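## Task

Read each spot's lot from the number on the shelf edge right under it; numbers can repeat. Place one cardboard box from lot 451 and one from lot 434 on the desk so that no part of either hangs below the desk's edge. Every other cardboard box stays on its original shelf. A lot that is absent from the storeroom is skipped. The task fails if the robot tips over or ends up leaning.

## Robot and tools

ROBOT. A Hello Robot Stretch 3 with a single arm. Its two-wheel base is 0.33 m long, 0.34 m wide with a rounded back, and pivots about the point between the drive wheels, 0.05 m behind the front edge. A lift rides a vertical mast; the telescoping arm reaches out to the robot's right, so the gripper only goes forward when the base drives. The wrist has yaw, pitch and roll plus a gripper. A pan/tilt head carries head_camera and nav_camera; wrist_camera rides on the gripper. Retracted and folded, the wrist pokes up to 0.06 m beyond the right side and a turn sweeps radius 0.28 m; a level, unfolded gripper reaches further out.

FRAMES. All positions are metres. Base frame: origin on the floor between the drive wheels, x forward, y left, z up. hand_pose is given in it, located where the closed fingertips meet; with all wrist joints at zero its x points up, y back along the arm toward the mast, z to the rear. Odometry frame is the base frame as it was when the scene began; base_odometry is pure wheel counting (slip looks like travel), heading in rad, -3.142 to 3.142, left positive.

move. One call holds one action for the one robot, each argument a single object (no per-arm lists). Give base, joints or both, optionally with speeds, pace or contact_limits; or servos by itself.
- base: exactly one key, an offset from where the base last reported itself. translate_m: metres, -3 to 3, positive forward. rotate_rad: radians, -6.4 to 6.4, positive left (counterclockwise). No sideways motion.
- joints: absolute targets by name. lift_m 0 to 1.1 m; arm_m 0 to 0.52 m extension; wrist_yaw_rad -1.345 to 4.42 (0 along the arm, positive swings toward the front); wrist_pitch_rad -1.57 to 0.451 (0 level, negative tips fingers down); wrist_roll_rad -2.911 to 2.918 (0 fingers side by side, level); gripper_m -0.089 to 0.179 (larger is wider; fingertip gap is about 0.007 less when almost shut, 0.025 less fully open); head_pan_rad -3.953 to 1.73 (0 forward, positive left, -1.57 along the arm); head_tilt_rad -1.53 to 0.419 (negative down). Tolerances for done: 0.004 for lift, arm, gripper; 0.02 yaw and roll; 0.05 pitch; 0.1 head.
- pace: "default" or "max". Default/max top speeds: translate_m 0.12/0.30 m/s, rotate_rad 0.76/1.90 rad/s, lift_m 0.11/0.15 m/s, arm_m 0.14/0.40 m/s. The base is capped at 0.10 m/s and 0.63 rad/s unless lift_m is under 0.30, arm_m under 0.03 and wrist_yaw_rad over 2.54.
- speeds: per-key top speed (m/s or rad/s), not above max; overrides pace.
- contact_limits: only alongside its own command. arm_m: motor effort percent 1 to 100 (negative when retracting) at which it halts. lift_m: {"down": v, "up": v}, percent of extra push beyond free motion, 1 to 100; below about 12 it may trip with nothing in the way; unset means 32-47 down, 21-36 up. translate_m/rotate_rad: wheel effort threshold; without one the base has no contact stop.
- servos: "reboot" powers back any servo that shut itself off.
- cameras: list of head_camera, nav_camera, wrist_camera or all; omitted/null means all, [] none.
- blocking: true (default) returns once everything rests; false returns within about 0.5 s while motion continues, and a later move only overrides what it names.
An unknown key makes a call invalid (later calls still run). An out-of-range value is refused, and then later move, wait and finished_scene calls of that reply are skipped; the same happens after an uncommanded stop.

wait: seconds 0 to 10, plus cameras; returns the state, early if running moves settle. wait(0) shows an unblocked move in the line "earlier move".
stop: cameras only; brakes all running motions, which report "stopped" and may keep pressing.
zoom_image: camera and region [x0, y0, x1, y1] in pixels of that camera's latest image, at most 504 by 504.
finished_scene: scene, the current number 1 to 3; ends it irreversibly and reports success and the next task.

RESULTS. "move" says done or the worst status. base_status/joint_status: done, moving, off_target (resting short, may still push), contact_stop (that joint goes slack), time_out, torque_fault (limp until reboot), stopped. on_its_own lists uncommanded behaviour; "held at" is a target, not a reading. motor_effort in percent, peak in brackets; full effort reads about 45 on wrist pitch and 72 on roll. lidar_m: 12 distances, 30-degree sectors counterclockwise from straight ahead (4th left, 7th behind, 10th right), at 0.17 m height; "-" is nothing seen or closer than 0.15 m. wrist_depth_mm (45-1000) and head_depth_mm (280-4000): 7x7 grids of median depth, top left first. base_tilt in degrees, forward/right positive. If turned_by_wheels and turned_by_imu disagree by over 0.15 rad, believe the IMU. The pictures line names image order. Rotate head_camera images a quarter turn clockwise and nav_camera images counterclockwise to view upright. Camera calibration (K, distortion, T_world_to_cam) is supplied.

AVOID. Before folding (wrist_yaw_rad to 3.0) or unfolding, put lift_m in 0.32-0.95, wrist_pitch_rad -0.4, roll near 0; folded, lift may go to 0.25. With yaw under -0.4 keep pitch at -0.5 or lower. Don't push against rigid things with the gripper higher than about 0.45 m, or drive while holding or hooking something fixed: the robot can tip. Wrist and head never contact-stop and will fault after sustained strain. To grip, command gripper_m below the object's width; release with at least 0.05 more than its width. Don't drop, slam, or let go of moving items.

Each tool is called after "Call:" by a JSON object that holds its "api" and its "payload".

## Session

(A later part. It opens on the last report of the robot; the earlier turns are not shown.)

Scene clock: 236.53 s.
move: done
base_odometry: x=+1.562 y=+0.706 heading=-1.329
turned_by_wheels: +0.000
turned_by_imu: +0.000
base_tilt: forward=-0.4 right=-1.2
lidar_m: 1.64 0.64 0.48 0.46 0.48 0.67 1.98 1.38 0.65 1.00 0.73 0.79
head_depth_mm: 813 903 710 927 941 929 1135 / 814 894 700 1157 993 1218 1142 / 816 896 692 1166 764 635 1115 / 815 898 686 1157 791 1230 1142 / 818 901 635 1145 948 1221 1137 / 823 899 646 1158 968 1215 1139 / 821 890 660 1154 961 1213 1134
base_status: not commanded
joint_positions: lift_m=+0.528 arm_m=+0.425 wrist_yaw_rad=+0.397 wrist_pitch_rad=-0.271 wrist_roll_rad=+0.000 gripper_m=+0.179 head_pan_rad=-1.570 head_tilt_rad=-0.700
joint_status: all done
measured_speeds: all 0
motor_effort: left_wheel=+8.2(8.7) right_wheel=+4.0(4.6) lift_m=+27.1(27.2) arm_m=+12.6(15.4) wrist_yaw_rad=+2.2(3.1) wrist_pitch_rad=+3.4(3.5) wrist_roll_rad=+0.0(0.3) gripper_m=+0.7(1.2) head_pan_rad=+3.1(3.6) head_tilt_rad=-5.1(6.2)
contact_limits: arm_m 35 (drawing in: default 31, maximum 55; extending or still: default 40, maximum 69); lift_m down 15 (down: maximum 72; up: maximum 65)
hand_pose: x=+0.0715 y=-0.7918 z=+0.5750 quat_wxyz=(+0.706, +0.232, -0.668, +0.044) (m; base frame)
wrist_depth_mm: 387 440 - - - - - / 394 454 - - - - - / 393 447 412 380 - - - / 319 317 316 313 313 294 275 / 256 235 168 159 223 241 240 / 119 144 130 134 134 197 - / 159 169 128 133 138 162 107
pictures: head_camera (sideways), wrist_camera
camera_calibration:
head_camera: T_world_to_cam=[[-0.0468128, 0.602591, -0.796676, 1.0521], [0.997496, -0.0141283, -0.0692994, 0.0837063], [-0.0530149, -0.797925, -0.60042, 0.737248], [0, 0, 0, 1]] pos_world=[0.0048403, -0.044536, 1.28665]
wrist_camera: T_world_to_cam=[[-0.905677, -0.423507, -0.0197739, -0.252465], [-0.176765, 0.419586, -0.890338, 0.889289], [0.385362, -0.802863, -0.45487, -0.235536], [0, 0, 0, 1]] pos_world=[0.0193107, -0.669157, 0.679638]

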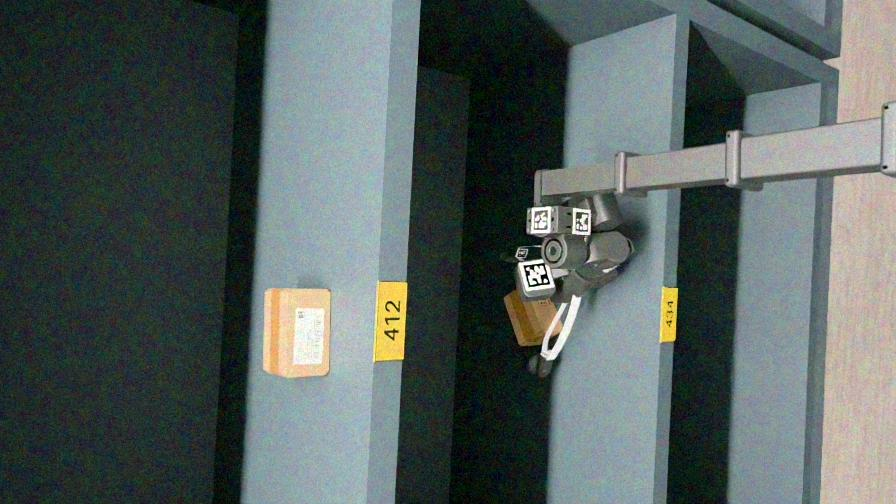

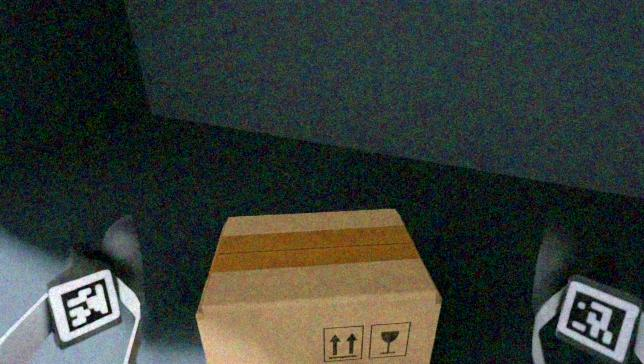

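Call:
{"api": "move", "payload": {"joints": {"arm_m":0.445}, "contact_limits": {"arm_m":35}, "cameras": []}}

Call:
{"api": "move", "payload": {"joints": {"gripper_m":0.05}, "cameras": ["wrist_camera"]}}

Call:
{"api": "move", "payload": {"joints": {"lift_m":0.6}, "cameras": ["wrist_camera"]}}

Scene clock: 244.97 s.
move: done
base_odometry: x=+1.562 y=+0.706 heading=-1.329
turned_by_wheels: +0.000
turned_by_imu: +0.000
base_tilt: forward=-0.4 right=-1.2
lidar_m: 1.64 0.64 0.48 0.46 0.48 0.67 1.99 1.38 0.65 1.00 0.73 0.80
head_depth_mm: 812 904 709 926 937 929 1134 / 815 898 700 1163 994 1143 1137 / 816 895 692 1165 767 636 1105 / 817 898 684 1157 804 1231 1145 / 820 900 636 1139 951 1230 1139 / 820 900 648 1147 969 1220 1141 / 823 891 658 1162 960 1215 1136
base_status: not commanded
joint_positions: lift_m=+0.528 arm_m=+0.445 wrist_yaw_rad=+0.397 wrist_pitch_rad=-0.271 wrist_roll_rad=+0.000 gripper_m=+0.179 head_pan_rad=-1.570 head_tilt_rad=-0.700
joint_status: all done
measured_speeds: all 0
motor_effort: left_wheel=+8.3(8.5) right_wheel=+4.0(4.4) lift_m=+29.2(31.4) arm_m=+12.6(15.0) wrist_yaw_rad=+1.3(3.5) wrist_pitch_rad=+3.4(3.5) wrist_roll_rad=+0.2(0.2) gripper_m=+0.6(0.9) head_pan_rad=+2.4(3.3) head_tilt_rad=-5.7(5.7)
contact_limits: arm_m 35 (drawing in: default 31, maximum 55; extending or still: default 40, maximum 69); lift_m down 15 (down: maximum 72; up: maximum 65)
hand_pose: x=+0.0715 y=-0.8118 z=+0.5750 quat_wxyz=(+0.706, +0.232, -0.668, +0.044) (m; base frame)
wrist_depth_mm: 382 428 - - - - - / 393 450 - - - - - / 393 442 413 - - - - / 319 317 316 314 311 293 - / 258 234 243 159 241 240 239 / 118 141 130 134 184 198 - / 159 121 113 110 116 162 107
pictures: none
No camera images: "cameras" was empty.

Scene clock: 246.80 s.
move: done
base_odometry: x=+1.562 y=+0.706 heading=-1.329
turned_by_wheels: +0.000
turned_by_imu: +0.000
base_tilt: forward=-0.2 right=-1.3
lidar_m: 1.64 0.64 0.47 0.46 0.48 0.67 1.99 1.39 0.65 1.00 0.74 0.80
head_depth_mm: 813 902 710 925 939 932 1146 / 814 902 701 1154 989 1142 1137 / 816 896 692 1165 768 636 1103 / 819 900 684 1155 802 1238 1152 / 816 897 635 1143 947 1230 1142 / 818 902 645 1149 968 1218 1136 / 822 894 662 1157 962 1214 1139
base_status: not commanded
joint_positions: lift_m=+0.528 arm_m=+0.445 wrist_yaw_rad=+0.402 wrist_pitch_rad=-0.252 wrist_roll_rad=+0.000 gripper_m=+0.051 head_pan_rad=-1.570 head_tilt_rad=-0.700
joint_status: all done
measured_speeds: all 0
motor_effort: left_wheel=+7.8(8.5) right_wheel=+2.2(4.0) lift_m=+26.8(29.6) arm_m=+10.7(13.4) wrist_yaw_rad=-2.8(3.3) wrist_pitch_rad=+0.0(3.4) wrist_roll_rad=-0.1(0.3) gripper_m=-18.2(91.6) head_pan_rad=+3.1(3.2) head_tilt_rad=-5.1(5.9)
contact_limits: arm_m 35 (drawing in: default 31, maximum 55; extending or still: default 40, maximum 69); lift_m down 15 (down: maximum 72; up: maximum 65)
hand_pose: x=+0.0732 y=-0.8128 z=+0.5794 quat_wxyz=(+0.705, +0.227, -0.669, +0.053) (m; base frame)
wrist_depth_mm: 384 433 - - - - - / 389 444 - - - - - / 400 441 409 - - - - / 338 337 335 332 312 292 - / 259 259 160 255 160 251 250 / 207 201 134 141 135 197 204 / 181 163 118 114 115 122 171
pictures: wrist_camera
camera_calibration:
wrist_camera: T_world_to_cam=[[-0.90355, -0.428061, -0.0190093, -0.264157], [-0.172276, 0.403544, -0.898595, 0.893812], [0.392325, -0.808651, -0.438367, -0.265837], [0, 0, 0, 1]] pos_world=[0.0195977, -0.688738, 0.68162]

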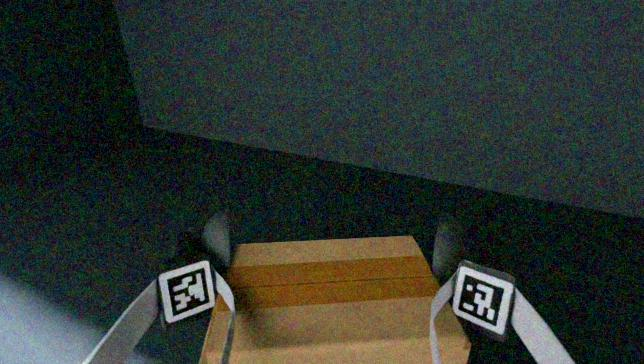

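Scene clock: 248.30 s.
move: done
base_odometry: x=+1.562 y=+0.706 heading=-1.329
turned_by_wheels: +0.000
turned_by_imu: +0.000
base_tilt: forward=-0.2 right=-1.2
lidar_m: 1.64 0.64 0.48 0.46 0.48 0.67 1.99 1.39 0.65 1.00 0.73 0.80
head_depth_mm: 812 905 712 925 944 926 1143 / 811 896 703 1155 996 881 443 / 814 896 693 1138 687 860 1123 / 817 899 685 1139 896 1229 1144 / 816 900 637 1153 943 1224 1141 / 820 904 645 1153 968 1216 1140 / 825 890 660 1162 962 1215 1132
base_status: not commanded
joint_positions: lift_m=+0.600 arm_m=+0.445 wrist_yaw_rad=+0.402 wrist_pitch_rad=-0.272 wrist_roll_rad=+0.000 gripper_m=+0.051 head_pan_rad=-1.570 head_tilt_rad=-0.700
joint_status: all done
measured_speeds: all 0
motor_effort: left_wheel=+7.7(8.4) right_wheel=+2.8(3.4) lift_m=+31.4(34.0) arm_m=+8.9(11.2) wrist_yaw_rad=-1.2(3.5) wrist_pitch_rad=+3.7(3.7) wrist_roll_rad=+0.0(0.3) gripper_m=-17.9(18.6) head_pan_rad=+2.6(3.4) head_tilt_rad=-5.6(5.7)
contact_limits: arm_m 35 (drawing in: default 31, maximum 55; extending or still: default 40, maximum 69)
hand_pose: x=+0.0725 y=-0.8112 z=+0.6466 quat_wxyz=(+0.706, +0.234, -0.667, +0.046) (m; base frame)
wrist_depth_mm: 381 431 - - - - - / 390 453 - - - - - / 402 473 - - - - - / 410 462 441 - - - - / 371 367 160 363 159 - - / 301 301 135 141 136 282 293 / 262 238 118 114 116 123 249
pictures: wrist_camera
camera_calibration:
wrist_camera: T_world_to_cam=[[-0.903747, -0.427609, -0.019826, -0.261895], [-0.179125, 0.419832, -0.88975, 0.961459], [0.388788, -0.800557, -0.456018, -0.216497], [0, 0, 0, 1]] pos_world=[0.0197065, -0.688958, 0.751539]

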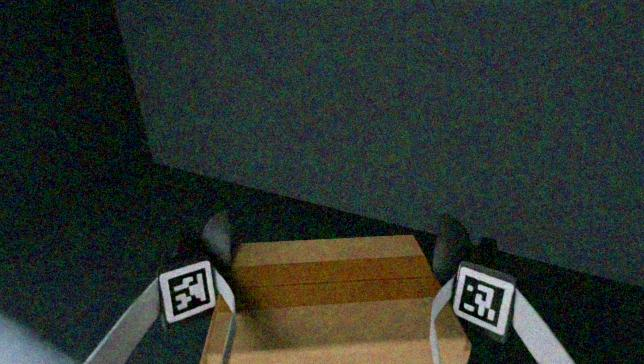

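Call:
{"api": "move", "payload": {"joints": {"arm_m":0.0}, "cameras": []}}

Call:
{"api": "move", "payload": {"joints": {"wrist_yaw_rad":2.2,"wrist_pitch_rad":-0.3,"head_pan_rad":0,"head_tilt_rad":-0.4}, "speeds": {"wrist_yaw_rad":0.8}, "cameras": ["wrist_camera"]}}

Call:
{"api": "move", "payload": {"base": {"rotate_rad":3.14}, "cameras": ["wrist_camera"]}}

Call:
{"api": "move", "payload": {"base": {"translate_m":0.9}, "cameras": []}}

Call:
{"api": "move", "payload": {"base": {"translate_m":0.83}, "cameras": ["nav_camera"]}}

Call:
{"api": "move", "payload": {"base": {"rotate_rad":1.57}, "cameras": ["nav_camera","head_camera"]}}

Scene clock: 272.50 s.
move: done
base_odometry: x=+1.562 y=+0.706 heading=-1.329
turned_by_wheels: +0.000
turned_by_imu: +0.000
base_tilt: forward=-0.3 right=-1.2
lidar_m: 1.64 0.64 0.47 0.46 0.48 0.67 1.99 1.38 0.65 1.00 0.73 0.80
head_depth_mm: 812 905 712 923 944 931 1145 / 813 897 704 1162 992 1221 1161 / 813 892 692 1160 986 1241 1155 / 814 896 684 1152 979 1235 1127 / 819 901 636 1151 975 873 605 / 819 902 645 1152 969 1216 1093 / 822 891 661 1156 960 1213 1130
base_status: not commanded
joint_positions: lift_m=+0.600 arm_m=+0.001 wrist_yaw_rad=+0.402 wrist_pitch_rad=-0.272 wrist_roll_rad=+0.000 gripper_m=+0.051 head_pan_rad=-1.570 head_tilt_rad=-0.700
joint_status: all done
measured_speeds: all 0
motor_effort: left_wheel=+7.3(8.2) right_wheel=+2.1(3.8) lift_m=+30.6(31.8) arm_m=-12.7(14.7) wrist_yaw_rad=-1.1(3.6) wrist_pitch_rad=+3.8(3.8) wrist_roll_rad=-0.1(0.3) gripper_m=-17.9(18.6) head_pan_rad=+2.1(3.0) head_tilt_rad=-5.0(5.9)
hand_pose: x=+0.0725 y=-0.3668 z=+0.6466 quat_wxyz=(+0.706, +0.234, -0.667, +0.046) (m; base frame)
wrist_depth_mm: - 471 - - - - - / - 491 - - - - - / - 518 - - - - - / - 568 485 476 469 468 463 / - - 153 398 364 363 363 / - 123 135 141 135 319 307 / 898 124 118 115 116 118 -
pictures: none
No camera images: "cameras" was empty.

Scene clock: 275.37 s.
move: done
base_odometry: x=+1.562 y=+0.706 heading=-1.329
turned_by_wheels: +0.000
turned_by_imu: +0.000
base_tilt: forward=-0.3 right=-1.3
lidar_m: 1.64 0.64 0.47 0.46 0.48 0.67 1.98 1.39 0.65 1.00 0.74 0.80
head_depth_mm: 1992 2097 2179 1852 1586 1649 1388 / 2021 2151 2270 2405 2302 1786 1418 / 2025 2154 2290 2465 2412 1783 1415 / 2046 2156 2290 2475 2396 1774 1403 / 2037 2151 2311 2472 2370 1759 1399 / 1793 1849 1906 1944 2017 1729 1395 / 1232 1255 1286 1310 1349 1379 1316
base_status: not commanded
joint_positions: lift_m=+0.600 arm_m=+0.001 wrist_yaw_rad=+2.197 wrist_pitch_rad=-0.321 wrist_roll_rad=+0.000 gripper_m=+0.051 head_pan_rad=+0.003 head_tilt_rad=-0.399
joint_status: all done
measured_speeds: all 0
motor_effort: left_wheel=+7.5(8.3) right_wheel=+2.1(3.6) lift_m=+30.3(31.0) arm_m=-12.7(13.5) wrist_yaw_rad=+2.6(5.6) wrist_pitch_rad=+3.4(7.3) wrist_roll_rad=+0.1(0.3) gripper_m=-18.0(18.4) head_pan_rad=-2.8(6.2) head_tilt_rad=+2.9(7.8)
hand_pose: x=+0.1696 y=-0.0076 z=+0.6351 quat_wxyz=(+0.419, +0.673, -0.217, +0.570) (m; base frame)
wrist_depth_mm: 418 491 - - - - - / 436 509 - - - - - / 453 516 - - - - - / 469 525 - - - - - / 490 536 153 - 159 - - / 505 - 135 141 135 935 961 / 509 100 118 114 116 126 808
pictures: wrist_camera
camera_calibration:
wrist_camera: T_world_to_cam=[[0.617192, -0.786513, -0.0217361, -0.090131], [-0.404053, -0.293122, -0.866499, 0.649139], [0.675141, 0.543578, -0.498705, 0.372494], [0, 0, 0, 1]] pos_world=[0.0664286, -0.0830923, 0.746284]

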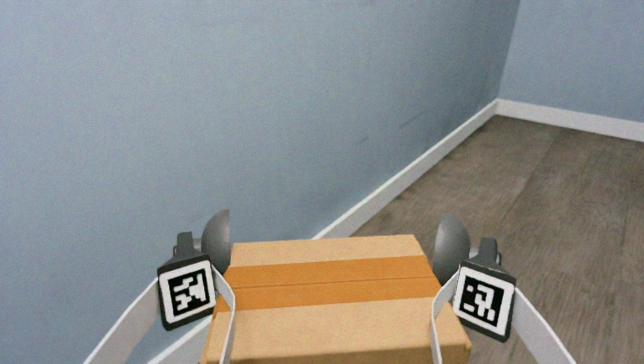

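Scene clock: 281.43 s.
move: done
base_odometry: x=+1.562 y=+0.706 heading=+1.810
turned_by_wheels: +3.140
turned_by_imu: +3.090
base_tilt: forward=-0.2 right=-1.3
lidar_m: 1.75 1.39 0.65 1.00 0.74 0.78 1.84 0.66 0.48 0.46 0.48 0.65
head_depth_mm: 1283 1259 1237 1213 1191 1174 1160 / 1880 1839 1767 1729 1710 1612 1408 / 1955 2116 2225 2378 2302 1769 1410 / 1960 2112 2236 2411 2408 1774 1402 / 1949 2092 2240 2404 2403 1763 1402 / 1968 2091 2235 2406 2375 1749 1395 / 1959 2078 2218 2407 2347 1732 1387
base_status: done
joint_positions: lift_m=+0.600 arm_m=+0.001 wrist_yaw_rad=+2.197 wrist_pitch_rad=-0.321 wrist_roll_rad=+0.000 gripper_m=+0.051 head_pan_rad=+0.000 head_tilt_rad=-0.399
joint_status: not commanded
measured_speeds: all 0
motor_effort: left_wheel=-9.1(13.0) right_wheel=+9.3(13.1) lift_m=+29.0(30.8) arm_m=-12.7(13.7) wrist_yaw_rad=+2.1(3.4) wrist_pitch_rad=+3.4(3.6) wrist_roll_rad=+0.2(0.4) gripper_m=-18.4(18.4) head_pan_rad=-3.2(3.9) head_tilt_rad=-2.1(3.4)
hand_pose: x=+0.1695 y=-0.0076 z=+0.6350 quat_wxyz=(+0.419, +0.673, -0.216, +0.570) (m; base frame)
wrist_depth_mm: 789 - - - - - - / 828 - - - - - - / - - - - - - - / 546 - - - - - - / - - 160 - 159 - - / - - 135 141 135 939 962 / - 100 119 115 116 126 818
pictures: wrist_camera
camera_calibration:
wrist_camera: T_world_to_cam=[[0.617203, -0.786502, -0.0217819, -0.090099], [-0.404381, -0.293345, -0.86627, 0.648886], [0.674934, 0.543473, -0.4991, 0.372744], [0, 0, 0, 1]] pos_world=[0.0664291, -0.0830921, 0.746185]

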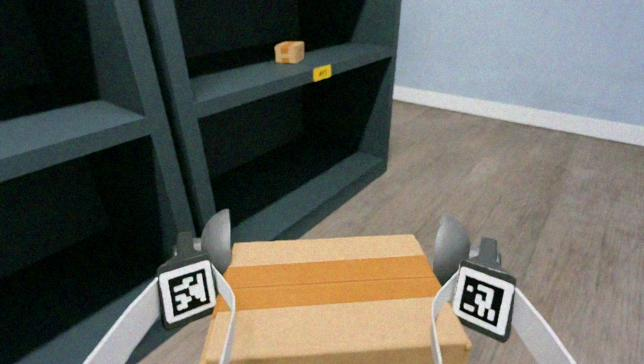

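Scene clock: 291.57 s.
move: done
base_odometry: x=+1.348 y=+1.580 heading=+1.810
turned_by_wheels: +0.000
turned_by_imu: +0.000
base_tilt: forward=-0.3 right=-1.2
lidar_m: 1.44 1.49 0.68 1.00 0.71 0.78 1.81 0.65 0.47 0.46 0.47 0.64
head_depth_mm: 1196 1243 1214 1203 1178 1166 1150 / 1207 1289 1375 1461 1555 1605 1392 / 1210 1289 1373 1478 1601 1685 1419 / 1205 1281 1369 1476 1591 1693 1397 / 1202 1281 1365 1465 1585 1682 1399 / 1201 1278 1363 1474 1585 1688 1397 / 1197 1280 1365 1454 1578 1679 1378
base_status: done
joint_positions: lift_m=+0.600 arm_m=+0.001 wrist_yaw_rad=+2.197 wrist_pitch_rad=-0.321 wrist_roll_rad=+0.000 gripper_m=+0.051 head_pan_rad=+0.000 head_tilt_rad=-0.400
joint_status: not commanded
measured_speeds: all 0
motor_effort: left_wheel=-0.2(9.1) right_wheel=+9.6(14.0) lift_m=+27.7(30.0) arm_m=-12.8(13.4) wrist_yaw_rad=+2.3(3.7) wrist_pitch_rad=+3.5(3.6) wrist_roll_rad=-0.2(0.4) gripper_m=-18.1(18.5) head_pan_rad=-2.5(4.1) head_tilt_rad=-4.3(4.8)
hand_pose: x=+0.1695 y=-0.0076 z=+0.6349 quat_wxyz=(+0.419, +0.673, -0.216, +0.570) (m; base frame)
wrist_depth_mm: 818 - - - - - - / - - - - - - - / - - - - - - - / - - - - - - - / - - 160 - 159 - - / - - 135 141 136 916 960 / - 123 118 115 115 126 816
pictures: none
No camera images: "cameras" was empty.

Scene clock: 301.00 s.
move: done
base_odometry: x=+1.151 y=+2.387 heading=+1.810
turned_by_wheels: +0.000
turned_by_imu: +0.000
base_tilt: forward=-0.3 right=-1.1
lidar_m: 0.62 0.64 0.88 2.38 0.69 1.39 1.80 0.64 0.47 0.45 0.47 0.64
head_depth_mm: 497 530 565 609 659 716 786 / 497 529 565 607 657 714 784 / 495 527 563 606 655 714 779 / 494 526 563 605 654 713 776 / 493 525 562 605 652 710 774 / 493 524 560 602 651 707 779 / 492 524 559 603 649 705 773
base_status: done
joint_positions: lift_m=+0.600 arm_m=+0.001 wrist_yaw_rad=+2.197 wrist_pitch_rad=-0.321 wrist_roll_rad=+0.000 gripper_m=+0.051 head_pan_rad=+0.000 head_tilt_rad=-0.400
joint_status: not commanded
measured_speeds: all 0
motor_effort: left_wheel=+5.2(8.8) right_wheel=+4.2(14.4) lift_m=+27.1(28.7) arm_m=-11.2(12.6) wrist_yaw_rad=+3.5(3.5) wrist_pitch_rad=+3.5(3.6) wrist_roll_rad=-0.1(0.4) gripper_m=-17.6(18.4) head_pan_rad=-2.1(3.8) head_tilt_rad=-2.5(4.7)
hand_pose: x=+0.1695 y=-0.0076 z=+0.6349 quat_wxyz=(+0.419, +0.673, -0.216, +0.570) (m; base frame)
wrist_depth_mm: - - - 608 541 471 412 / - - - - 576 493 430 / - - - - 598 523 451 / - - - - 622 553 475 / - - - 153 152 569 502 / 997 125 135 140 135 582 526 / 868 124 119 115 116 118 558
pictures: nav_camera (sideways)
camera_calibration:
nav_camera: T_world_to_cam=[[0.365165, 0.0170447, 0.930787, -1.17054], [0.0156263, -0.999804, 0.0121781, 0.0341824], [0.930812, 0.0100977, -0.36536, 0.423103], [0, 0, 0, 1]] pos_world=[0.0330754, 0.0498547, 1.24369]

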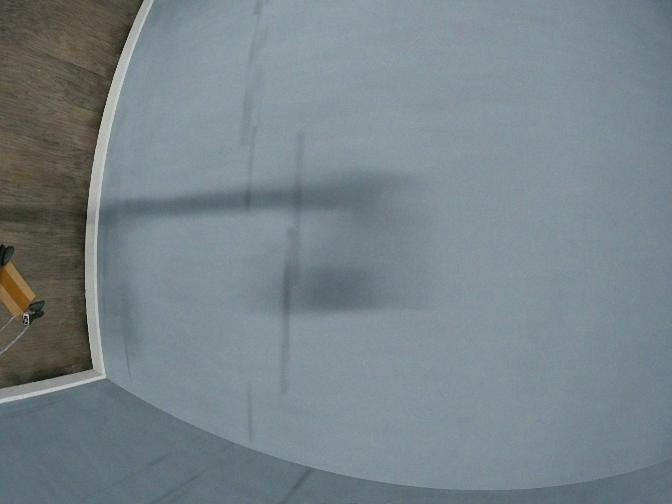

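Scene clock: 304.60 s.
move: done
base_odometry: x=+1.151 y=+2.387 heading=-2.903
turned_by_wheels: +1.570
turned_by_imu: +1.545
base_tilt: forward=-0.4 right=-1.1
lidar_m: 2.25 0.68 1.39 1.90 0.66 0.47 0.45 0.47 0.63 0.62 0.64 0.87
head_depth_mm: 1643 1624 1588 1569 1553 1533 1387 / 2387 2309 2285 2224 2136 1793 1415 / 2775 2963 3117 3337 2406 1773 1414 / 2783 2945 3176 3327 2410 1773 1401 / 2807 2941 3107 3259 2379 1755 1391 / 2766 2938 3144 3290 2364 1745 1405 / 2762 2939 3098 3272 2337 1726 1344
base_status: done
joint_positions: lift_m=+0.600 arm_m=+0.001 wrist_yaw_rad=+2.197 wrist_pitch_rad=-0.321 wrist_roll_rad=+0.000 gripper_m=+0.051 head_pan_rad=+0.000 head_tilt_rad=-0.400
joint_status: not commanded
measured_speeds: all 0
motor_effort: left_wheel=-9.0(13.5) right_wheel=+9.2(12.6) lift_m=+26.7(27.3) arm_m=-12.8(14.0) wrist_yaw_rad=+2.3(3.5) wrist_pitch_rad=+3.5(3.6) wrist_roll_rad=-0.3(0.4) gripper_m=-17.9(18.4) head_pan_rad=-3.0(3.7) head_tilt_rad=-1.6(2.8)
hand_pose: x=+0.1695 y=-0.0076 z=+0.6349 quat_wxyz=(+0.419, +0.673, -0.216, +0.570) (m; base frame)
wrist_depth_mm: - - - - - - - / - - 974 - - - - / - - - - - - - / - - - - - - - / - - - 836 159 - - / 988 125 136 141 135 933 961 / 874 124 119 115 116 126 807
pictures: head_camera (sideways), nav_camera (sideways)
camera_calibration:
head_camera: T_world_to_cam=[[-0.340432, -0.0463283, -0.939127, 1.23967], [0.0347926, 0.997481, -0.0618192, 0.0799294], [0.939625, -0.0537199, -0.337963, 0.389727], [0, 0, 0, 1]] pos_world=[0.053044, -0.00136023, 1.30086]
nav_camera: T_world_to_cam=[[0.365165, 0.0170447, 0.930787, -1.17054], [0.0156263, -0.999804, 0.0121781, 0.0341824], [0.930812, 0.0100977, -0.36536, 0.423103], [0, 0, 0, 1]] pos_world=[0.0330754, 0.0498547, 1.24369]

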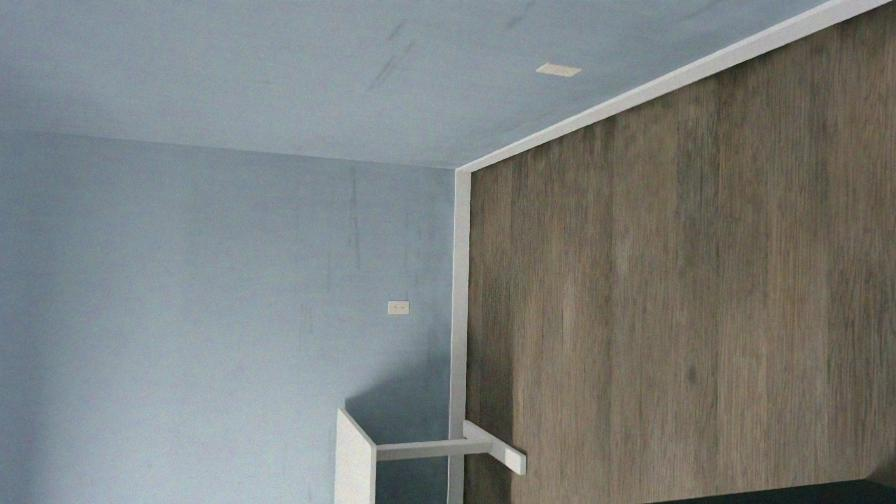

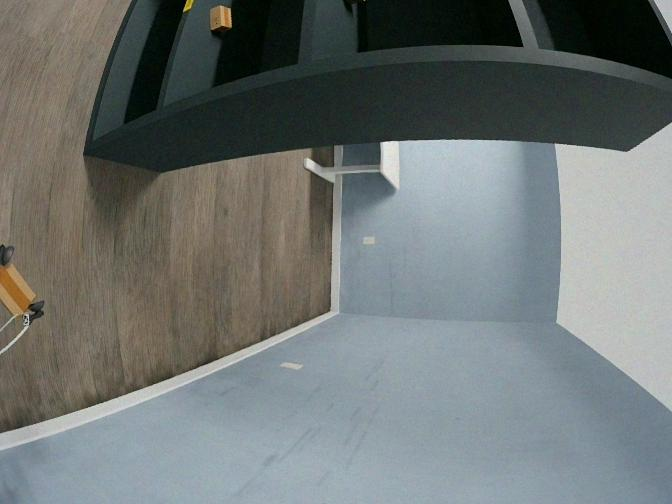

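Call:
{"api": "move", "payload": {"base": {"translate_m":0.9}, "cameras": []}}

Call:
{"api": "move", "payload": {"base": {"translate_m":0.9}, "joints": {"lift_m":0.85}, "cameras": ["nav_camera"]}}

Call:
{"api": "move", "payload": {"base": {"rotate_rad":1.57}, "cameras": []}}

Call:
{"api": "move", "payload": {"base": {"translate_m":0.85}, "joints": {"head_pan_rad":-1.57,"head_tilt_rad":-0.6}, "cameras": ["nav_camera","head_camera"]}}

Scene clock: 329.00 s.
move: done
base_odometry: x=+0.277 y=+2.175 heading=-2.904
turned_by_wheels: +0.000
turned_by_imu: +0.000
base_tilt: forward=-0.3 right=-1.1
lidar_m: 2.18 2.11 2.84 0.42 0.43 1.40 1.34 0.87 0.63 0.60 0.62 0.84
head_depth_mm: 1608 1570 1560 1527 1516 1495 1374 / 2020 2116 2205 2137 2108 1780 1417 / 2041 2164 2305 2502 2384 1779 1415 / 2034 2161 2300 2471 2401 1764 1400 / 2017 2155 2306 2491 2350 1749 1399 / 2016 2144 2281 2445 2379 1759 1385 / 1991 2126 2277 2432 2357 1740 1386
base_status: done
joint_positions: lift_m=+0.600 arm_m=+0.001 wrist_yaw_rad=+2.197 wrist_pitch_rad=-0.321 wrist_roll_rad=+0.000 gripper_m=+0.051 head_pan_rad=+0.000 head_tilt_rad=-0.400
joint_status: not commanded
measured_speeds: all 0
motor_effort: left_wheel=-0.2(8.5) right_wheel=+10.4(13.9) lift_m=+24.0(26.3) arm_m=-13.0(13.6) wrist_yaw_rad=+1.8(4.0) wrist_pitch_rad=+3.4(3.6) wrist_roll_rad=-0.2(0.3) gripper_m=-17.9(18.5) head_pan_rad=-2.9(3.6) head_tilt_rad=+0.4(1.9)
hand_pose: x=+0.1695 y=-0.0076 z=+0.6349 quat_wxyz=(+0.419, +0.673, -0.216, +0.570) (m; base frame)
wrist_depth_mm: - - - - - - - / - - - - - - - / - - - - - - - / - - - - - - - / - - - - 159 - - / 978 125 135 141 135 941 962 / - 124 119 114 116 126 816
pictures: none
No camera images: "cameras" was empty.

Scene clock: 339.13 s.
move: done
base_odometry: x=-0.598 y=+1.963 heading=-2.904
turned_by_wheels: +0.000
turned_by_imu: +0.000
base_tilt: forward=-0.4 right=-1.2
lidar_m: 1.51 1.34 1.83 3.19 1.12 0.89 2.23 0.85 0.61 0.59 0.61 0.82
head_depth_mm: 1277 1352 1432 1489 1467 1453 1371 / 1273 1362 1447 1546 1679 1760 1416 / 1270 1355 1437 1560 1681 1755 1403 / 1267 1344 1438 1547 1659 1744 1406 / 1262 1345 1436 1540 1665 1745 1398 / 1258 1332 1426 1540 1661 1739 1396 / 1260 1325 1427 1525 1645 1728 1393
base_status: done
joint_positions: lift_m=+0.850 arm_m=+0.001 wrist_yaw_rad=+2.197 wrist_pitch_rad=-0.322 wrist_roll_rad=+0.000 gripper_m=+0.051 head_pan_rad=+0.000 head_tilt_rad=-0.400
joint_status: all done
measured_speeds: all 0
motor_effort: left_wheel=+0.0(8.7) right_wheel=+10.0(13.7) lift_m=+24.4(34.7) arm_m=-12.5(13.6) wrist_yaw_rad=+2.2(3.7) wrist_pitch_rad=+3.6(3.8) wrist_roll_rad=+0.0(0.4) gripper_m=-17.4(18.6) head_pan_rad=-2.6(3.4) head_tilt_rad=+1.9(2.5)
hand_pose: x=+0.1694 y=-0.0076 z=+0.8847 quat_wxyz=(+0.419, +0.673, -0.216, +0.570) (m; base frame)
wrist_depth_mm: - - - - - - - / - - - - - - - / - - - - - - - / - - - - - - - / - - - - 159 - - / - 125 135 141 135 - - / - - 118 114 116 123 -
pictures: nav_camera (sideways)
camera_calibration:
nav_camera: T_world_to_cam=[[0.365165, 0.0170447, 0.930787, -1.17054], [0.0156263, -0.999804, 0.0121781, 0.0341824], [0.930812, 0.0100977, -0.36536, 0.423103], [0, 0, 0, 1]] pos_world=[0.0330754, 0.0498547, 1.24369]

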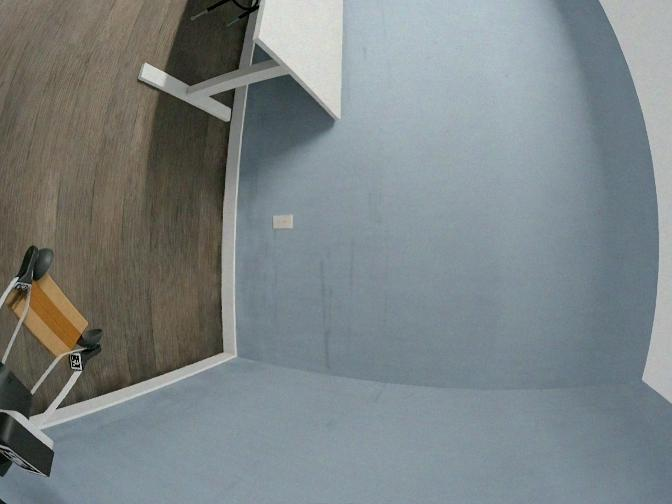

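Scene clock: 342.73 s.
move: done
base_odometry: x=-0.598 y=+1.963 heading=-1.334
turned_by_wheels: +1.570
turned_by_imu: +1.544
base_tilt: forward=-0.3 right=-1.3
lidar_m: 3.42 1.14 0.89 2.23 0.86 0.62 0.59 0.60 0.81 1.51 1.34 1.83
head_depth_mm: 3551 3686 3720 3117 2353 1809 1435 / 3531 3718 - 3803 2404 1787 1414 / 3446 3703 - 3812 2410 1785 1412 / 3503 3666 3772 3729 2389 1767 1407 / 3450 3732 - 3653 2377 1766 1393 / 3394 3517 3569 3501 2358 1748 1389 / 3054 2562 2616 2641 2282 1746 1391
base_status: done
joint_positions: lift_m=+0.850 arm_m=+0.001 wrist_yaw_rad=+2.197 wrist_pitch_rad=-0.322 wrist_roll_rad=+0.000 gripper_m=+0.051 head_pan_rad=+0.000 head_tilt_rad=-0.400
joint_status: not commanded
measured_speeds: all 0
motor_effort: left_wheel=-8.6(12.5) right_wheel=+9.9(12.7) lift_m=+24.7(25.3) arm_m=-12.7(13.7) wrist_yaw_rad=+1.7(3.5) wrist_pitch_rad=+3.6(3.8) wrist_roll_rad=-0.2(0.4) gripper_m=-17.4(18.3) head_pan_rad=-2.5(3.5) head_tilt_rad=+2.5(3.0)
hand_pose: x=+0.1694 y=-0.0076 z=+0.8847 quat_wxyz=(+0.419, +0.673, -0.216, +0.570) (m; base frame)
wrist_depth_mm: - 780 - - - - - / - 830 - - - - - / - 897 - - - - - / - - - - - - - / - - - - 159 - - / - 124 135 141 135 - - / - - 119 115 116 123 -
pictures: none
No camera images: "cameras" was empty.

Scene clock: 352.37 s.
move: done
base_odometry: x=-0.399 y=+1.136 heading=-1.334
turned_by_wheels: +0.000
turned_by_imu: +0.001
base_tilt: forward=-0.4 right=-1.2
lidar_m: 2.85 1.18 0.84 0.80 0.83 1.50 1.43 1.47 1.56 1.03 1.08 1.14
head_depth_mm: 1231 1363 1513 1702 1837 1500 1344 / 1231 1350 1513 1695 1807 1474 - / 1231 1352 1497 1666 1786 1476 1295 / 1220 1340 1451 1097 1368 1465 - / 1212 1337 1440 1090 1367 1460 1251 / 1215 1335 1433 1077 1640 1451 1224 / 1210 1323 1425 1071 1635 1456 1217
base_status: done
joint_positions: lift_m=+0.850 arm_m=+0.001 wrist_yaw_rad=+2.197 wrist_pitch_rad=-0.322 wrist_roll_rad=+0.000 gripper_m=+0.051 head_pan_rad=-1.570 head_tilt_rad=-0.600
joint_status: all done
measured_speeds: all 0
motor_effort: left_wheel=+4.8(8.8) right_wheel=+4.3(15.1) lift_m=+30.9(32.1) arm_m=-12.3(13.3) wrist_yaw_rad=+1.9(3.5) wrist_pitch_rad=+3.8(3.8) wrist_roll_rad=+0.0(0.4) gripper_m=-18.0(18.5) head_pan_rad=+3.6(5.9) head_tilt_rad=-5.5(7.8)
hand_pose: x=+0.1694 y=-0.0076 z=+0.8847 quat_wxyz=(+0.419, +0.673, -0.216, +0.570) (m; base frame)
wrist_depth_mm: - 858 - - - - - / - 913 - - - - - / - 973 - - - - - / - - - - - - - / - - - - 159 - - / - - 135 141 136 - - / - 124 119 115 115 123 -
pictures: head_camera (sideways), nav_camera (sideways)
camera_calibration:
head_camera: T_world_to_cam=[[-0.0467445, 0.520086, -0.852834, 1.12534], [0.997499, -0.0210087, -0.0674855, 0.0813531], [-0.0530152, -0.853856, -0.517803, 0.629753], [0, 0, 0, 1]] pos_world=[0.00484051, -0.0458484, 1.29131]
nav_camera: T_world_to_cam=[[0.0175178, -0.542579, 0.839822, -1.04979], [-0.999788, -0.018574, 0.00885454, 0.044798], [0.0107945, -0.8398, -0.542789, 0.659577], [0, 0, 0, 1]] pos_world=[0.0560587, -0.0148501, 1.23925]

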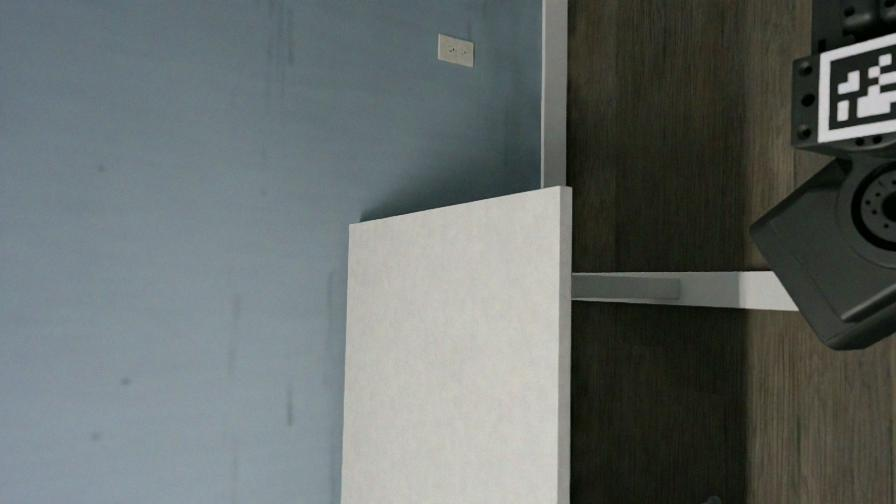

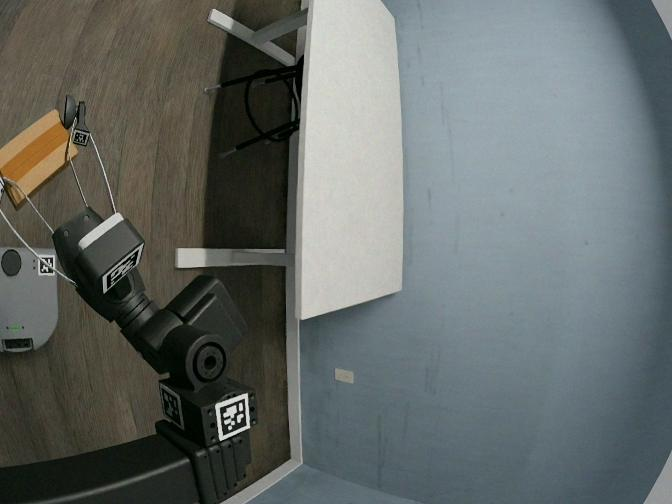

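Call:
{"api": "move", "payload": {"base": {"translate_m":0.15}, "joints": {"wrist_yaw_rad":0.4}, "cameras": []}}

Call:
{"api": "move", "payload": {"joints": {"arm_m":0.5,"wrist_pitch_rad":-0.25}, "cameras": ["head_camera"]}}

Call:
{"api": "move", "payload": {"joints": {"lift_m":0.735}, "cameras": []}}

Call:
{"api": "move", "payload": {"joints": {"lift_m":0.69}, "speeds": {"lift_m":0.03}, "contact_limits": {"lift_m":{"down":13}}, "cameras": ["head_camera","wrist_camera"]}}

Scene clock: 374.07 s.
move: done
base_odometry: x=-0.364 y=+0.991 heading=-1.335
turned_by_wheels: +0.000
turned_by_imu: +0.000
base_tilt: forward=-0.4 right=-1.1
lidar_m: 2.70 1.19 0.84 0.81 0.83 1.65 1.58 1.62 1.54 1.03 1.02 1.48
head_depth_mm: 1233 1355 1512 1703 1841 1507 1339 / 1223 1352 1491 1631 1736 1503 - / 1229 1349 1469 1111 1659 1474 1266 / 1221 1340 1462 1103 1373 1401 304 / 1214 1332 1440 1088 1645 460 296 / 1211 1328 1424 1085 1646 458 1167 / 1207 1322 1412 1077 1258 1370 1213
base_status: done
joint_positions: lift_m=+0.850 arm_m=+0.001 wrist_yaw_rad=+0.403 wrist_pitch_rad=-0.322 wrist_roll_rad=+0.000 gripper_m=+0.051 head_pan_rad=-1.570 head_tilt_rad=-0.600
joint_status: all done
measured_speeds: all 0
motor_effort: left_wheel=-0.1(10.8) right_wheel=+10.4(11.8) lift_m=+27.0(29.3) arm_m=-11.6(12.4) wrist_yaw_rad=-3.2(7.4) wrist_pitch_rad=+3.7(3.8) wrist_roll_rad=+0.1(0.3) gripper_m=-17.6(18.3) head_pan_rad=+3.1(3.8) head_tilt_rad=-4.9(6.1)
hand_pose: x=+0.0708 y=-0.3621 z=+0.8847 quat_wxyz=(+0.707, +0.251, -0.661, +0.028) (m; base frame)
wrist_depth_mm: - - - - - - - / - - - - - - - / - - - - - - - / - - - - - - - / - - 160 - 159 - - / - 125 135 141 135 - - / - - 118 115 116 123 -
pictures: none
No camera images: "cameras" was empty.

Scene clock: 378.93 s.
move: done
base_odometry: x=-0.364 y=+0.991 heading=-1.335
turned_by_wheels: +0.000
turned_by_imu: +0.000
base_tilt: forward=-0.2 right=-1.3
lidar_m: 2.70 1.18 0.84 0.81 0.83 1.66 1.58 1.62 1.55 1.03 1.02 1.49
head_depth_mm: 1230 1356 1503 1688 372 - - / 1238 1355 1504 468 356 1412 1247 / 1224 1349 1423 964 1656 1483 1237 / 1215 1337 1436 738 1374 1441 1233 / 1215 1324 1436 991 1654 1462 1228 / 1213 1324 1422 1079 1651 1453 1213 / 1205 1318 1433 1068 1260 1413 1214
base_status: not commanded
joint_positions: lift_m=+0.850 arm_m=+0.500 wrist_yaw_rad=+0.403 wrist_pitch_rad=-0.279 wrist_roll_rad=+0.000 gripper_m=+0.051 head_pan_rad=-1.570 head_tilt_rad=-0.600
joint_status: all done
measured_speeds: all 0
motor_effort: left_wheel=+0.2(0.7) right_wheel=+10.7(11.4) lift_m=+24.5(27.3) arm_m=+13.0(14.9) wrist_yaw_rad=-3.4(4.9) wrist_pitch_rad=+4.8(7.4) wrist_roll_rad=-0.2(0.4) gripper_m=-17.5(18.6) head_pan_rad=+3.1(4.0) head_tilt_rad=-4.2(5.8)
hand_pose: x=+0.0725 y=-0.8655 z=+0.8950 quat_wxyz=(+0.706, +0.237, -0.666, +0.044) (m; base frame)
wrist_depth_mm: - - - - - - - / - - - - - - - / - - - - - - - / - - - - - - - / - - 153 153 152 - - / - - 136 141 135 - - / - 93 118 115 116 118 -
pictures: head_camera (sideways)
camera_calibration:
head_camera: T_world_to_cam=[[-0.046741, 0.520158, -0.85279, 1.12529], [0.997499, -0.021003, -0.0674832, 0.0813503], [-0.053013, -0.853812, -0.517875, 0.629848], [0, 0, 0, 1]] pos_world=[0.00484053, -0.045848, 1.29131]

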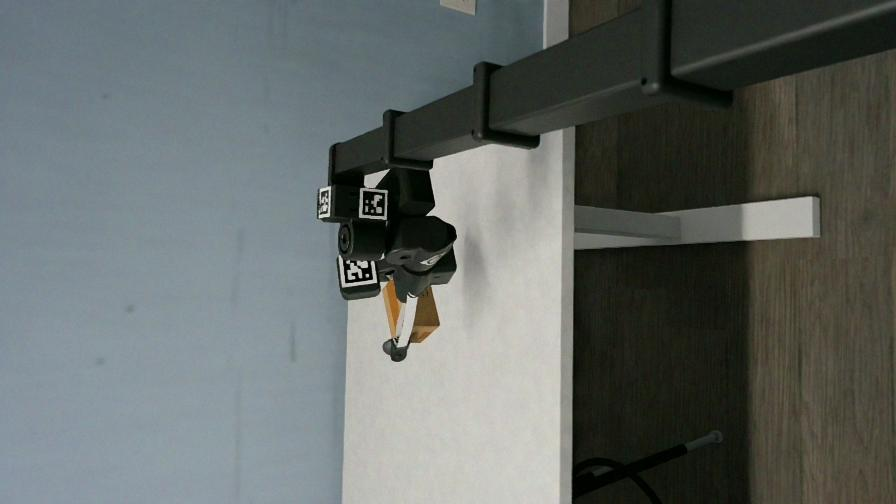

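Scene clock: 380.80 s.
move: done
base_odometry: x=-0.364 y=+0.991 heading=-1.335
turned_by_wheels: +0.000
turned_by_imu: +0.000
base_tilt: forward=-0.4 right=-1.3
lidar_m: 2.70 1.19 0.85 0.81 0.83 1.65 1.58 1.62 1.55 1.04 1.02 1.48
head_depth_mm: 1231 1356 1502 1689 1823 1509 339 / 1223 1350 1505 1632 901 397 336 / 1219 1341 1452 698 892 1433 1231 / 1216 1339 1449 777 1369 1431 1232 / 1215 1335 1432 1082 1650 1465 1221 / 1210 1335 1423 1076 1623 1461 1213 / 1214 1327 1420 1072 1257 1408 1212
base_status: not commanded
joint_positions: lift_m=+0.735 arm_m=+0.500 wrist_yaw_rad=+0.403 wrist_pitch_rad=-0.279 wrist_roll_rad=+0.000 gripper_m=+0.051 head_pan_rad=-1.570 head_tilt_rad=-0.600
joint_status: all done
measured_speeds: all 0
motor_effort: left_wheel=+0.2(0.6) right_wheel=+10.5(11.2) lift_m=+25.7(26.4) arm_m=+9.6(13.1) wrist_yaw_rad=-3.0(4.0) wrist_pitch_rad=+4.8(5.0) wrist_roll_rad=-0.1(0.3) gripper_m=-18.1(18.2) head_pan_rad=+2.9(3.8) head_tilt_rad=-4.3(5.0)
hand_pose: x=+0.0725 y=-0.8655 z=+0.7800 quat_wxyz=(+0.706, +0.237, -0.666, +0.044) (m; base frame)
wrist_depth_mm: - - - - - - - / - - - - - - - / - - - - - - - / - - - - - - - / - - 153 152 152 - - / - - 135 141 136 - - / - 92 118 115 116 118 -
pictures: none
No camera images: "cameras" was empty.

Scene clock: 382.73 s.
move: done
base_odometry: x=-0.364 y=+0.991 heading=-1.335
turned_by_wheels: +0.000
turned_by_imu: +0.000
base_tilt: forward=-0.2 right=-1.2
lidar_m: 2.70 1.18 0.84 0.81 0.83 1.66 1.58 1.62 1.55 1.03 1.02 1.48
head_depth_mm: 1225 1359 1502 1705 1832 1501 1248 / 1230 1360 1518 1628 1682 472 364 / 1223 1344 1463 1114 721 1406 1233 / 1221 1338 1457 799 1366 1435 1230 / 1212 1335 1436 1090 1663 1470 1226 / 1207 1335 1426 1082 1637 1452 1215 / 1203 1326 1422 1073 1259 1410 1217
base_status: not commanded
joint_positions: lift_m=+0.690 arm_m=+0.500 wrist_yaw_rad=+0.403 wrist_pitch_rad=-0.158 wrist_roll_rad=+0.000 gripper_m=+0.051 head_pan_rad=-1.570 head_tilt_rad=-0.600
joint_status: all done
measured_speeds: all 0
on_its_own: wrist_pitch_rad is at rest, and its effort (-17.2) is outside its rest range (-8 to +12)
motor_effort: left_wheel=-0.2(0.5) right_wheel=+9.8(11.1) lift_m=+12.3(27.6) arm_m=+6.0(9.6) wrist_yaw_rad=-2.3(4.8) wrist_pitch_rad=-17.2(17.7) wrist_roll_rad=+0.0(0.3) gripper_m=-18.0(18.2) head_pan_rad=+3.4(4.1) head_tilt_rad=-3.8(5.0)
contact_limits: lift_m down 13 (down: maximum 72; up: maximum 65)
hand_pose: x=+0.0763 y=-0.8743 z=+0.7645 quat_wxyz=(+0.702, +0.196, -0.679, +0.086) (m; base frame)
wrist_depth_mm: - - - - - - - / - - - - - - - / - - - - - - - / - - - - - - - / - - 152 - 156 - - / - - 131 142 136 - - / - - 115 112 115 116 -
pictures: head_camera (sideways), wrist_camera
camera_calibration:
head_camera: T_world_to_cam=[[-0.046741, 0.520158, -0.85279, 1.12529], [0.997499, -0.021003, -0.0674832, 0.0813503], [-0.053013, -0.853812, -0.517875, 0.629848], [0, 0, 0, 1]] pos_world=[0.00484053, -0.045848, 1.29131]
wrist_camera: T_world_to_cam=[[-0.902385, -0.430665, -0.0151247, -0.289423], [-0.139011, 0.324137, -0.935741, 1.04191], [0.407894, -0.842296, -0.352364, -0.331925], [0, 0, 0, 1]] pos_world=[0.0190569, -0.741945, 0.853623]

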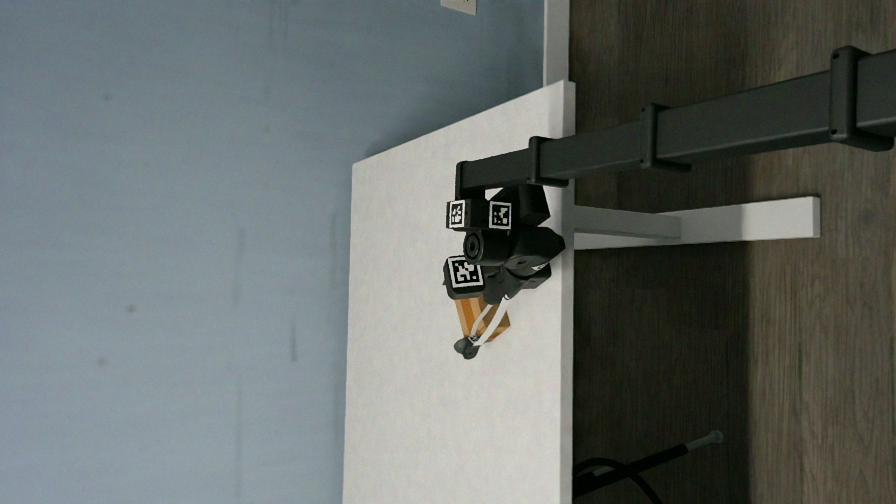

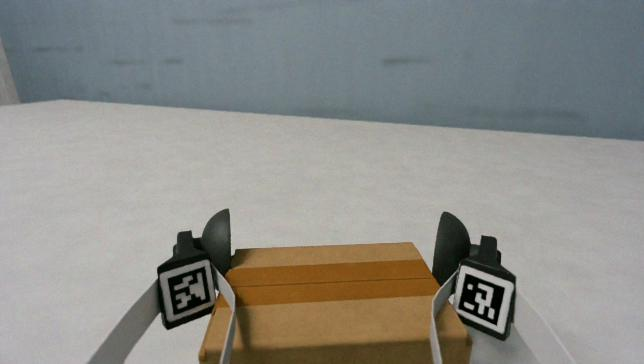

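Call:
{"api": "move", "payload": {"joints": {"lift_m":0.706}, "cameras": []}}

Call:
{"api": "move", "payload": {"joints": {"gripper_m":0.179}, "cameras": ["wrist_camera"]}}

Call:
{"api": "move", "payload": {"joints": {"arm_m":0.1}, "cameras": ["head_camera"]}}

Scene clock: 397.13 s.
move: done
base_odometry: x=-0.364 y=+0.991 heading=-1.335
turned_by_wheels: +0.000
turned_by_imu: +0.000
base_tilt: forward=-0.4 right=-1.2
lidar_m: 2.69 1.19 0.85 0.81 0.83 1.65 1.58 1.62 1.54 1.04 1.02 1.48
head_depth_mm: 1230 1360 1506 1711 1839 1494 1219 / 1230 1361 1504 1630 939 441 356 / 1229 1337 1463 1014 715 1404 1236 / 1220 1336 1452 829 1382 1435 1221 / 1215 1335 1444 1090 1654 1466 1221 / 1214 1327 1430 1079 1647 1448 1218 / 1202 1320 1413 1070 1261 1404 1207
base_status: not commanded
joint_positions: lift_m=+0.706 arm_m=+0.500 wrist_yaw_rad=+0.403 wrist_pitch_rad=-0.217 wrist_roll_rad=+0.000 gripper_m=+0.051 head_pan_rad=-1.570 head_tilt_rad=-0.600
joint_status: all done
measured_speeds: all 0
motor_effort: left_wheel=+0.1(0.5) right_wheel=+6.6(9.9) lift_m=+25.6(27.6) arm_m=-0.6(1.3) wrist_yaw_rad=-2.6(4.0) wrist_pitch_rad=-6.4(17.3) wrist_roll_rad=+0.0(0.3) gripper_m=-17.4(18.1) head_pan_rad=+3.3(3.7) head_tilt_rad=-3.8(4.0)
hand_pose: x=+0.0745 y=-0.8704 z=+0.7660 quat_wxyz=(+0.704, +0.216, -0.673, +0.065) (m; base frame)
wrist_depth_mm: - - - - - - - / - - - - - - - / - - - - - - - / - - - - - - - / - - 152 162 151 - - / - - 136 141 136 - - / - 92 114 113 115 117 -
pictures: none
No camera images: "cameras" was empty.

Scene clock: 398.97 s.
move: done
base_odometry: x=-0.364 y=+0.991 heading=-1.335
turned_by_wheels: +0.000
turned_by_imu: +0.000
base_tilt: forward=-0.3 right=-1.2
lidar_m: 2.69 1.18 0.84 0.81 0.83 1.65 1.57 1.62 1.55 1.03 1.02 1.48
head_depth_mm: 1229 1363 1510 1701 1830 1500 1221 / 1223 1351 1498 1636 935 440 356 / 1224 1343 1459 1016 704 1408 1230 / 1215 1336 1452 857 1366 1441 1225 / 1216 1333 1437 1089 1652 1468 1223 / 1207 1331 1422 1084 1645 1452 1219 / 1208 1318 1415 1069 1259 1410 1211
base_status: not commanded
joint_positions: lift_m=+0.706 arm_m=+0.500 wrist_yaw_rad=+0.402 wrist_pitch_rad=-0.263 wrist_roll_rad=-0.004 gripper_m=+0.179 head_pan_rad=-1.570 head_tilt_rad=-0.600
joint_status: all done
measured_speeds: all 0
motor_effort: left_wheel=-0.1(0.7) right_wheel=+6.0(7.2) lift_m=+29.8(31.0) arm_m=-3.0(3.4) wrist_yaw_rad=-2.1(4.0) wrist_pitch_rad=+2.0(6.6) wrist_roll_rad=+1.1(1.4) gripper_m=+0.7(84.2) head_pan_rad=+2.2(3.8) head_tilt_rad=-2.9(4.1)
hand_pose: x=+0.0728 y=-0.8670 z=+0.7548 quat_wxyz=(+0.707, +0.231, -0.667, +0.049) (m; base frame)
wrist_depth_mm: - - - - - - - / - - - - - - - / - - - - - - - / - - - - - - - / - 142 142 141 147 - - / - 126 125 116 120 - - / - - 112 115 117 - 105
pictures: wrist_camera
camera_calibration:
wrist_camera: T_world_to_cam=[[-0.903371, -0.428564, -0.0159454, -0.287116], [-0.179312, 0.411224, -0.893724, 1.07666], [0.389575, -0.804505, -0.448335, -0.22132], [0, 0, 0, 1]] pos_world=[0.0199054, -0.743847, 0.858429]

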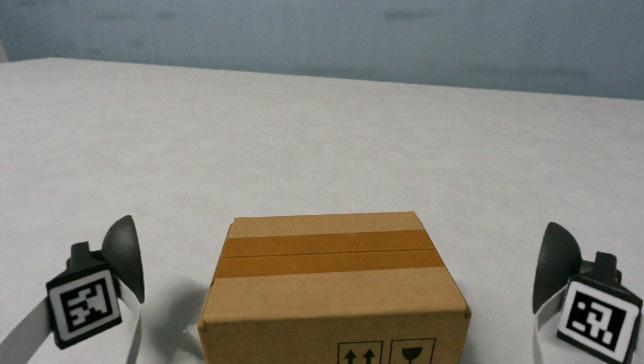

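Scene clock: 403.10 s.
move: done
base_odometry: x=-0.364 y=+0.991 heading=-1.335
turned_by_wheels: +0.000
turned_by_imu: +0.000
base_tilt: forward=-0.4 right=-1.3
lidar_m: 2.70 1.19 0.85 0.81 0.83 1.65 1.58 1.62 1.55 1.03 1.02 1.48
head_depth_mm: 1239 1358 1514 1693 1831 1489 1257 / 1227 1350 1495 1628 1727 1489 369 / 1224 1340 1478 1112 1674 1481 352 / 1212 1344 1452 1102 1366 1359 374 / 1212 1340 1439 1091 1653 1461 1143 / 1206 1323 1428 1079 1650 1452 1193 / 1209 1321 1419 1069 1263 1405 1209
base_status: not commanded
joint_positions: lift_m=+0.706 arm_m=+0.100 wrist_yaw_rad=+0.402 wrist_pitch_rad=-0.264 wrist_roll_rad=-0.004 gripper_m=+0.179 head_pan_rad=-1.570 head_tilt_rad=-0.600
joint_status: all done
measured_speeds: all 0
motor_effort: left_wheel=-0.1(0.7) right_wheel=+6.5(7.0) lift_m=+24.4(29.7) arm_m=-12.2(15.7) wrist_yaw_rad=-1.8(3.2) wrist_pitch_rad=+2.1(2.2) wrist_roll_rad=+1.3(1.6) gripper_m=+0.7(1.2) head_pan_rad=+3.1(3.7) head_tilt_rad=-2.3(3.7)
hand_pose: x=+0.0728 y=-0.4669 z=+0.7546 quat_wxyz=(+0.707, +0.231, -0.667, +0.049) (m; base frame)
wrist_depth_mm: - - - - - - - / - - - - 472 437 - / - - - - - - - / - - - - - - - / - - - - - - - / 123 - - - - - - / 932 974 - - - 950 105
pictures: head_camera (sideways)
camera_calibration:
head_camera: T_world_to_cam=[[-0.046741, 0.520158, -0.85279, 1.12529], [0.997499, -0.021003, -0.0674832, 0.0813503], [-0.053013, -0.853812, -0.517875, 0.629848], [0, 0, 0, 1]] pos_world=[0.00484053, -0.045848, 1.29131]

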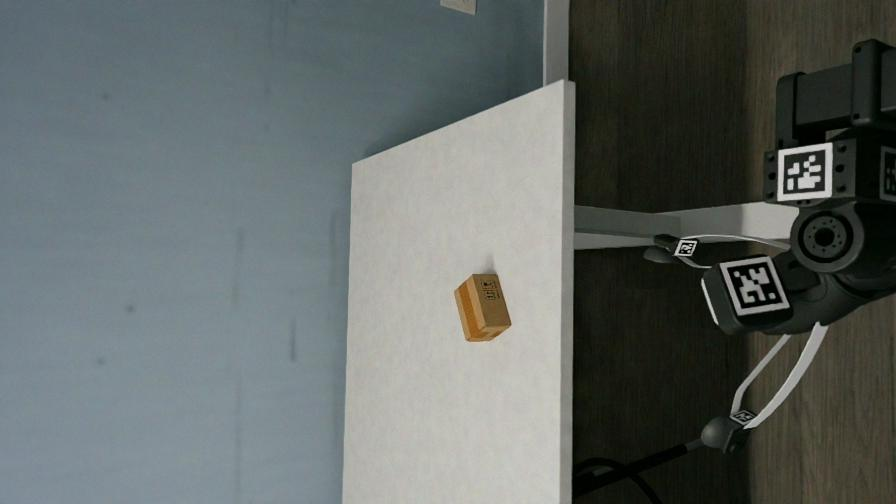

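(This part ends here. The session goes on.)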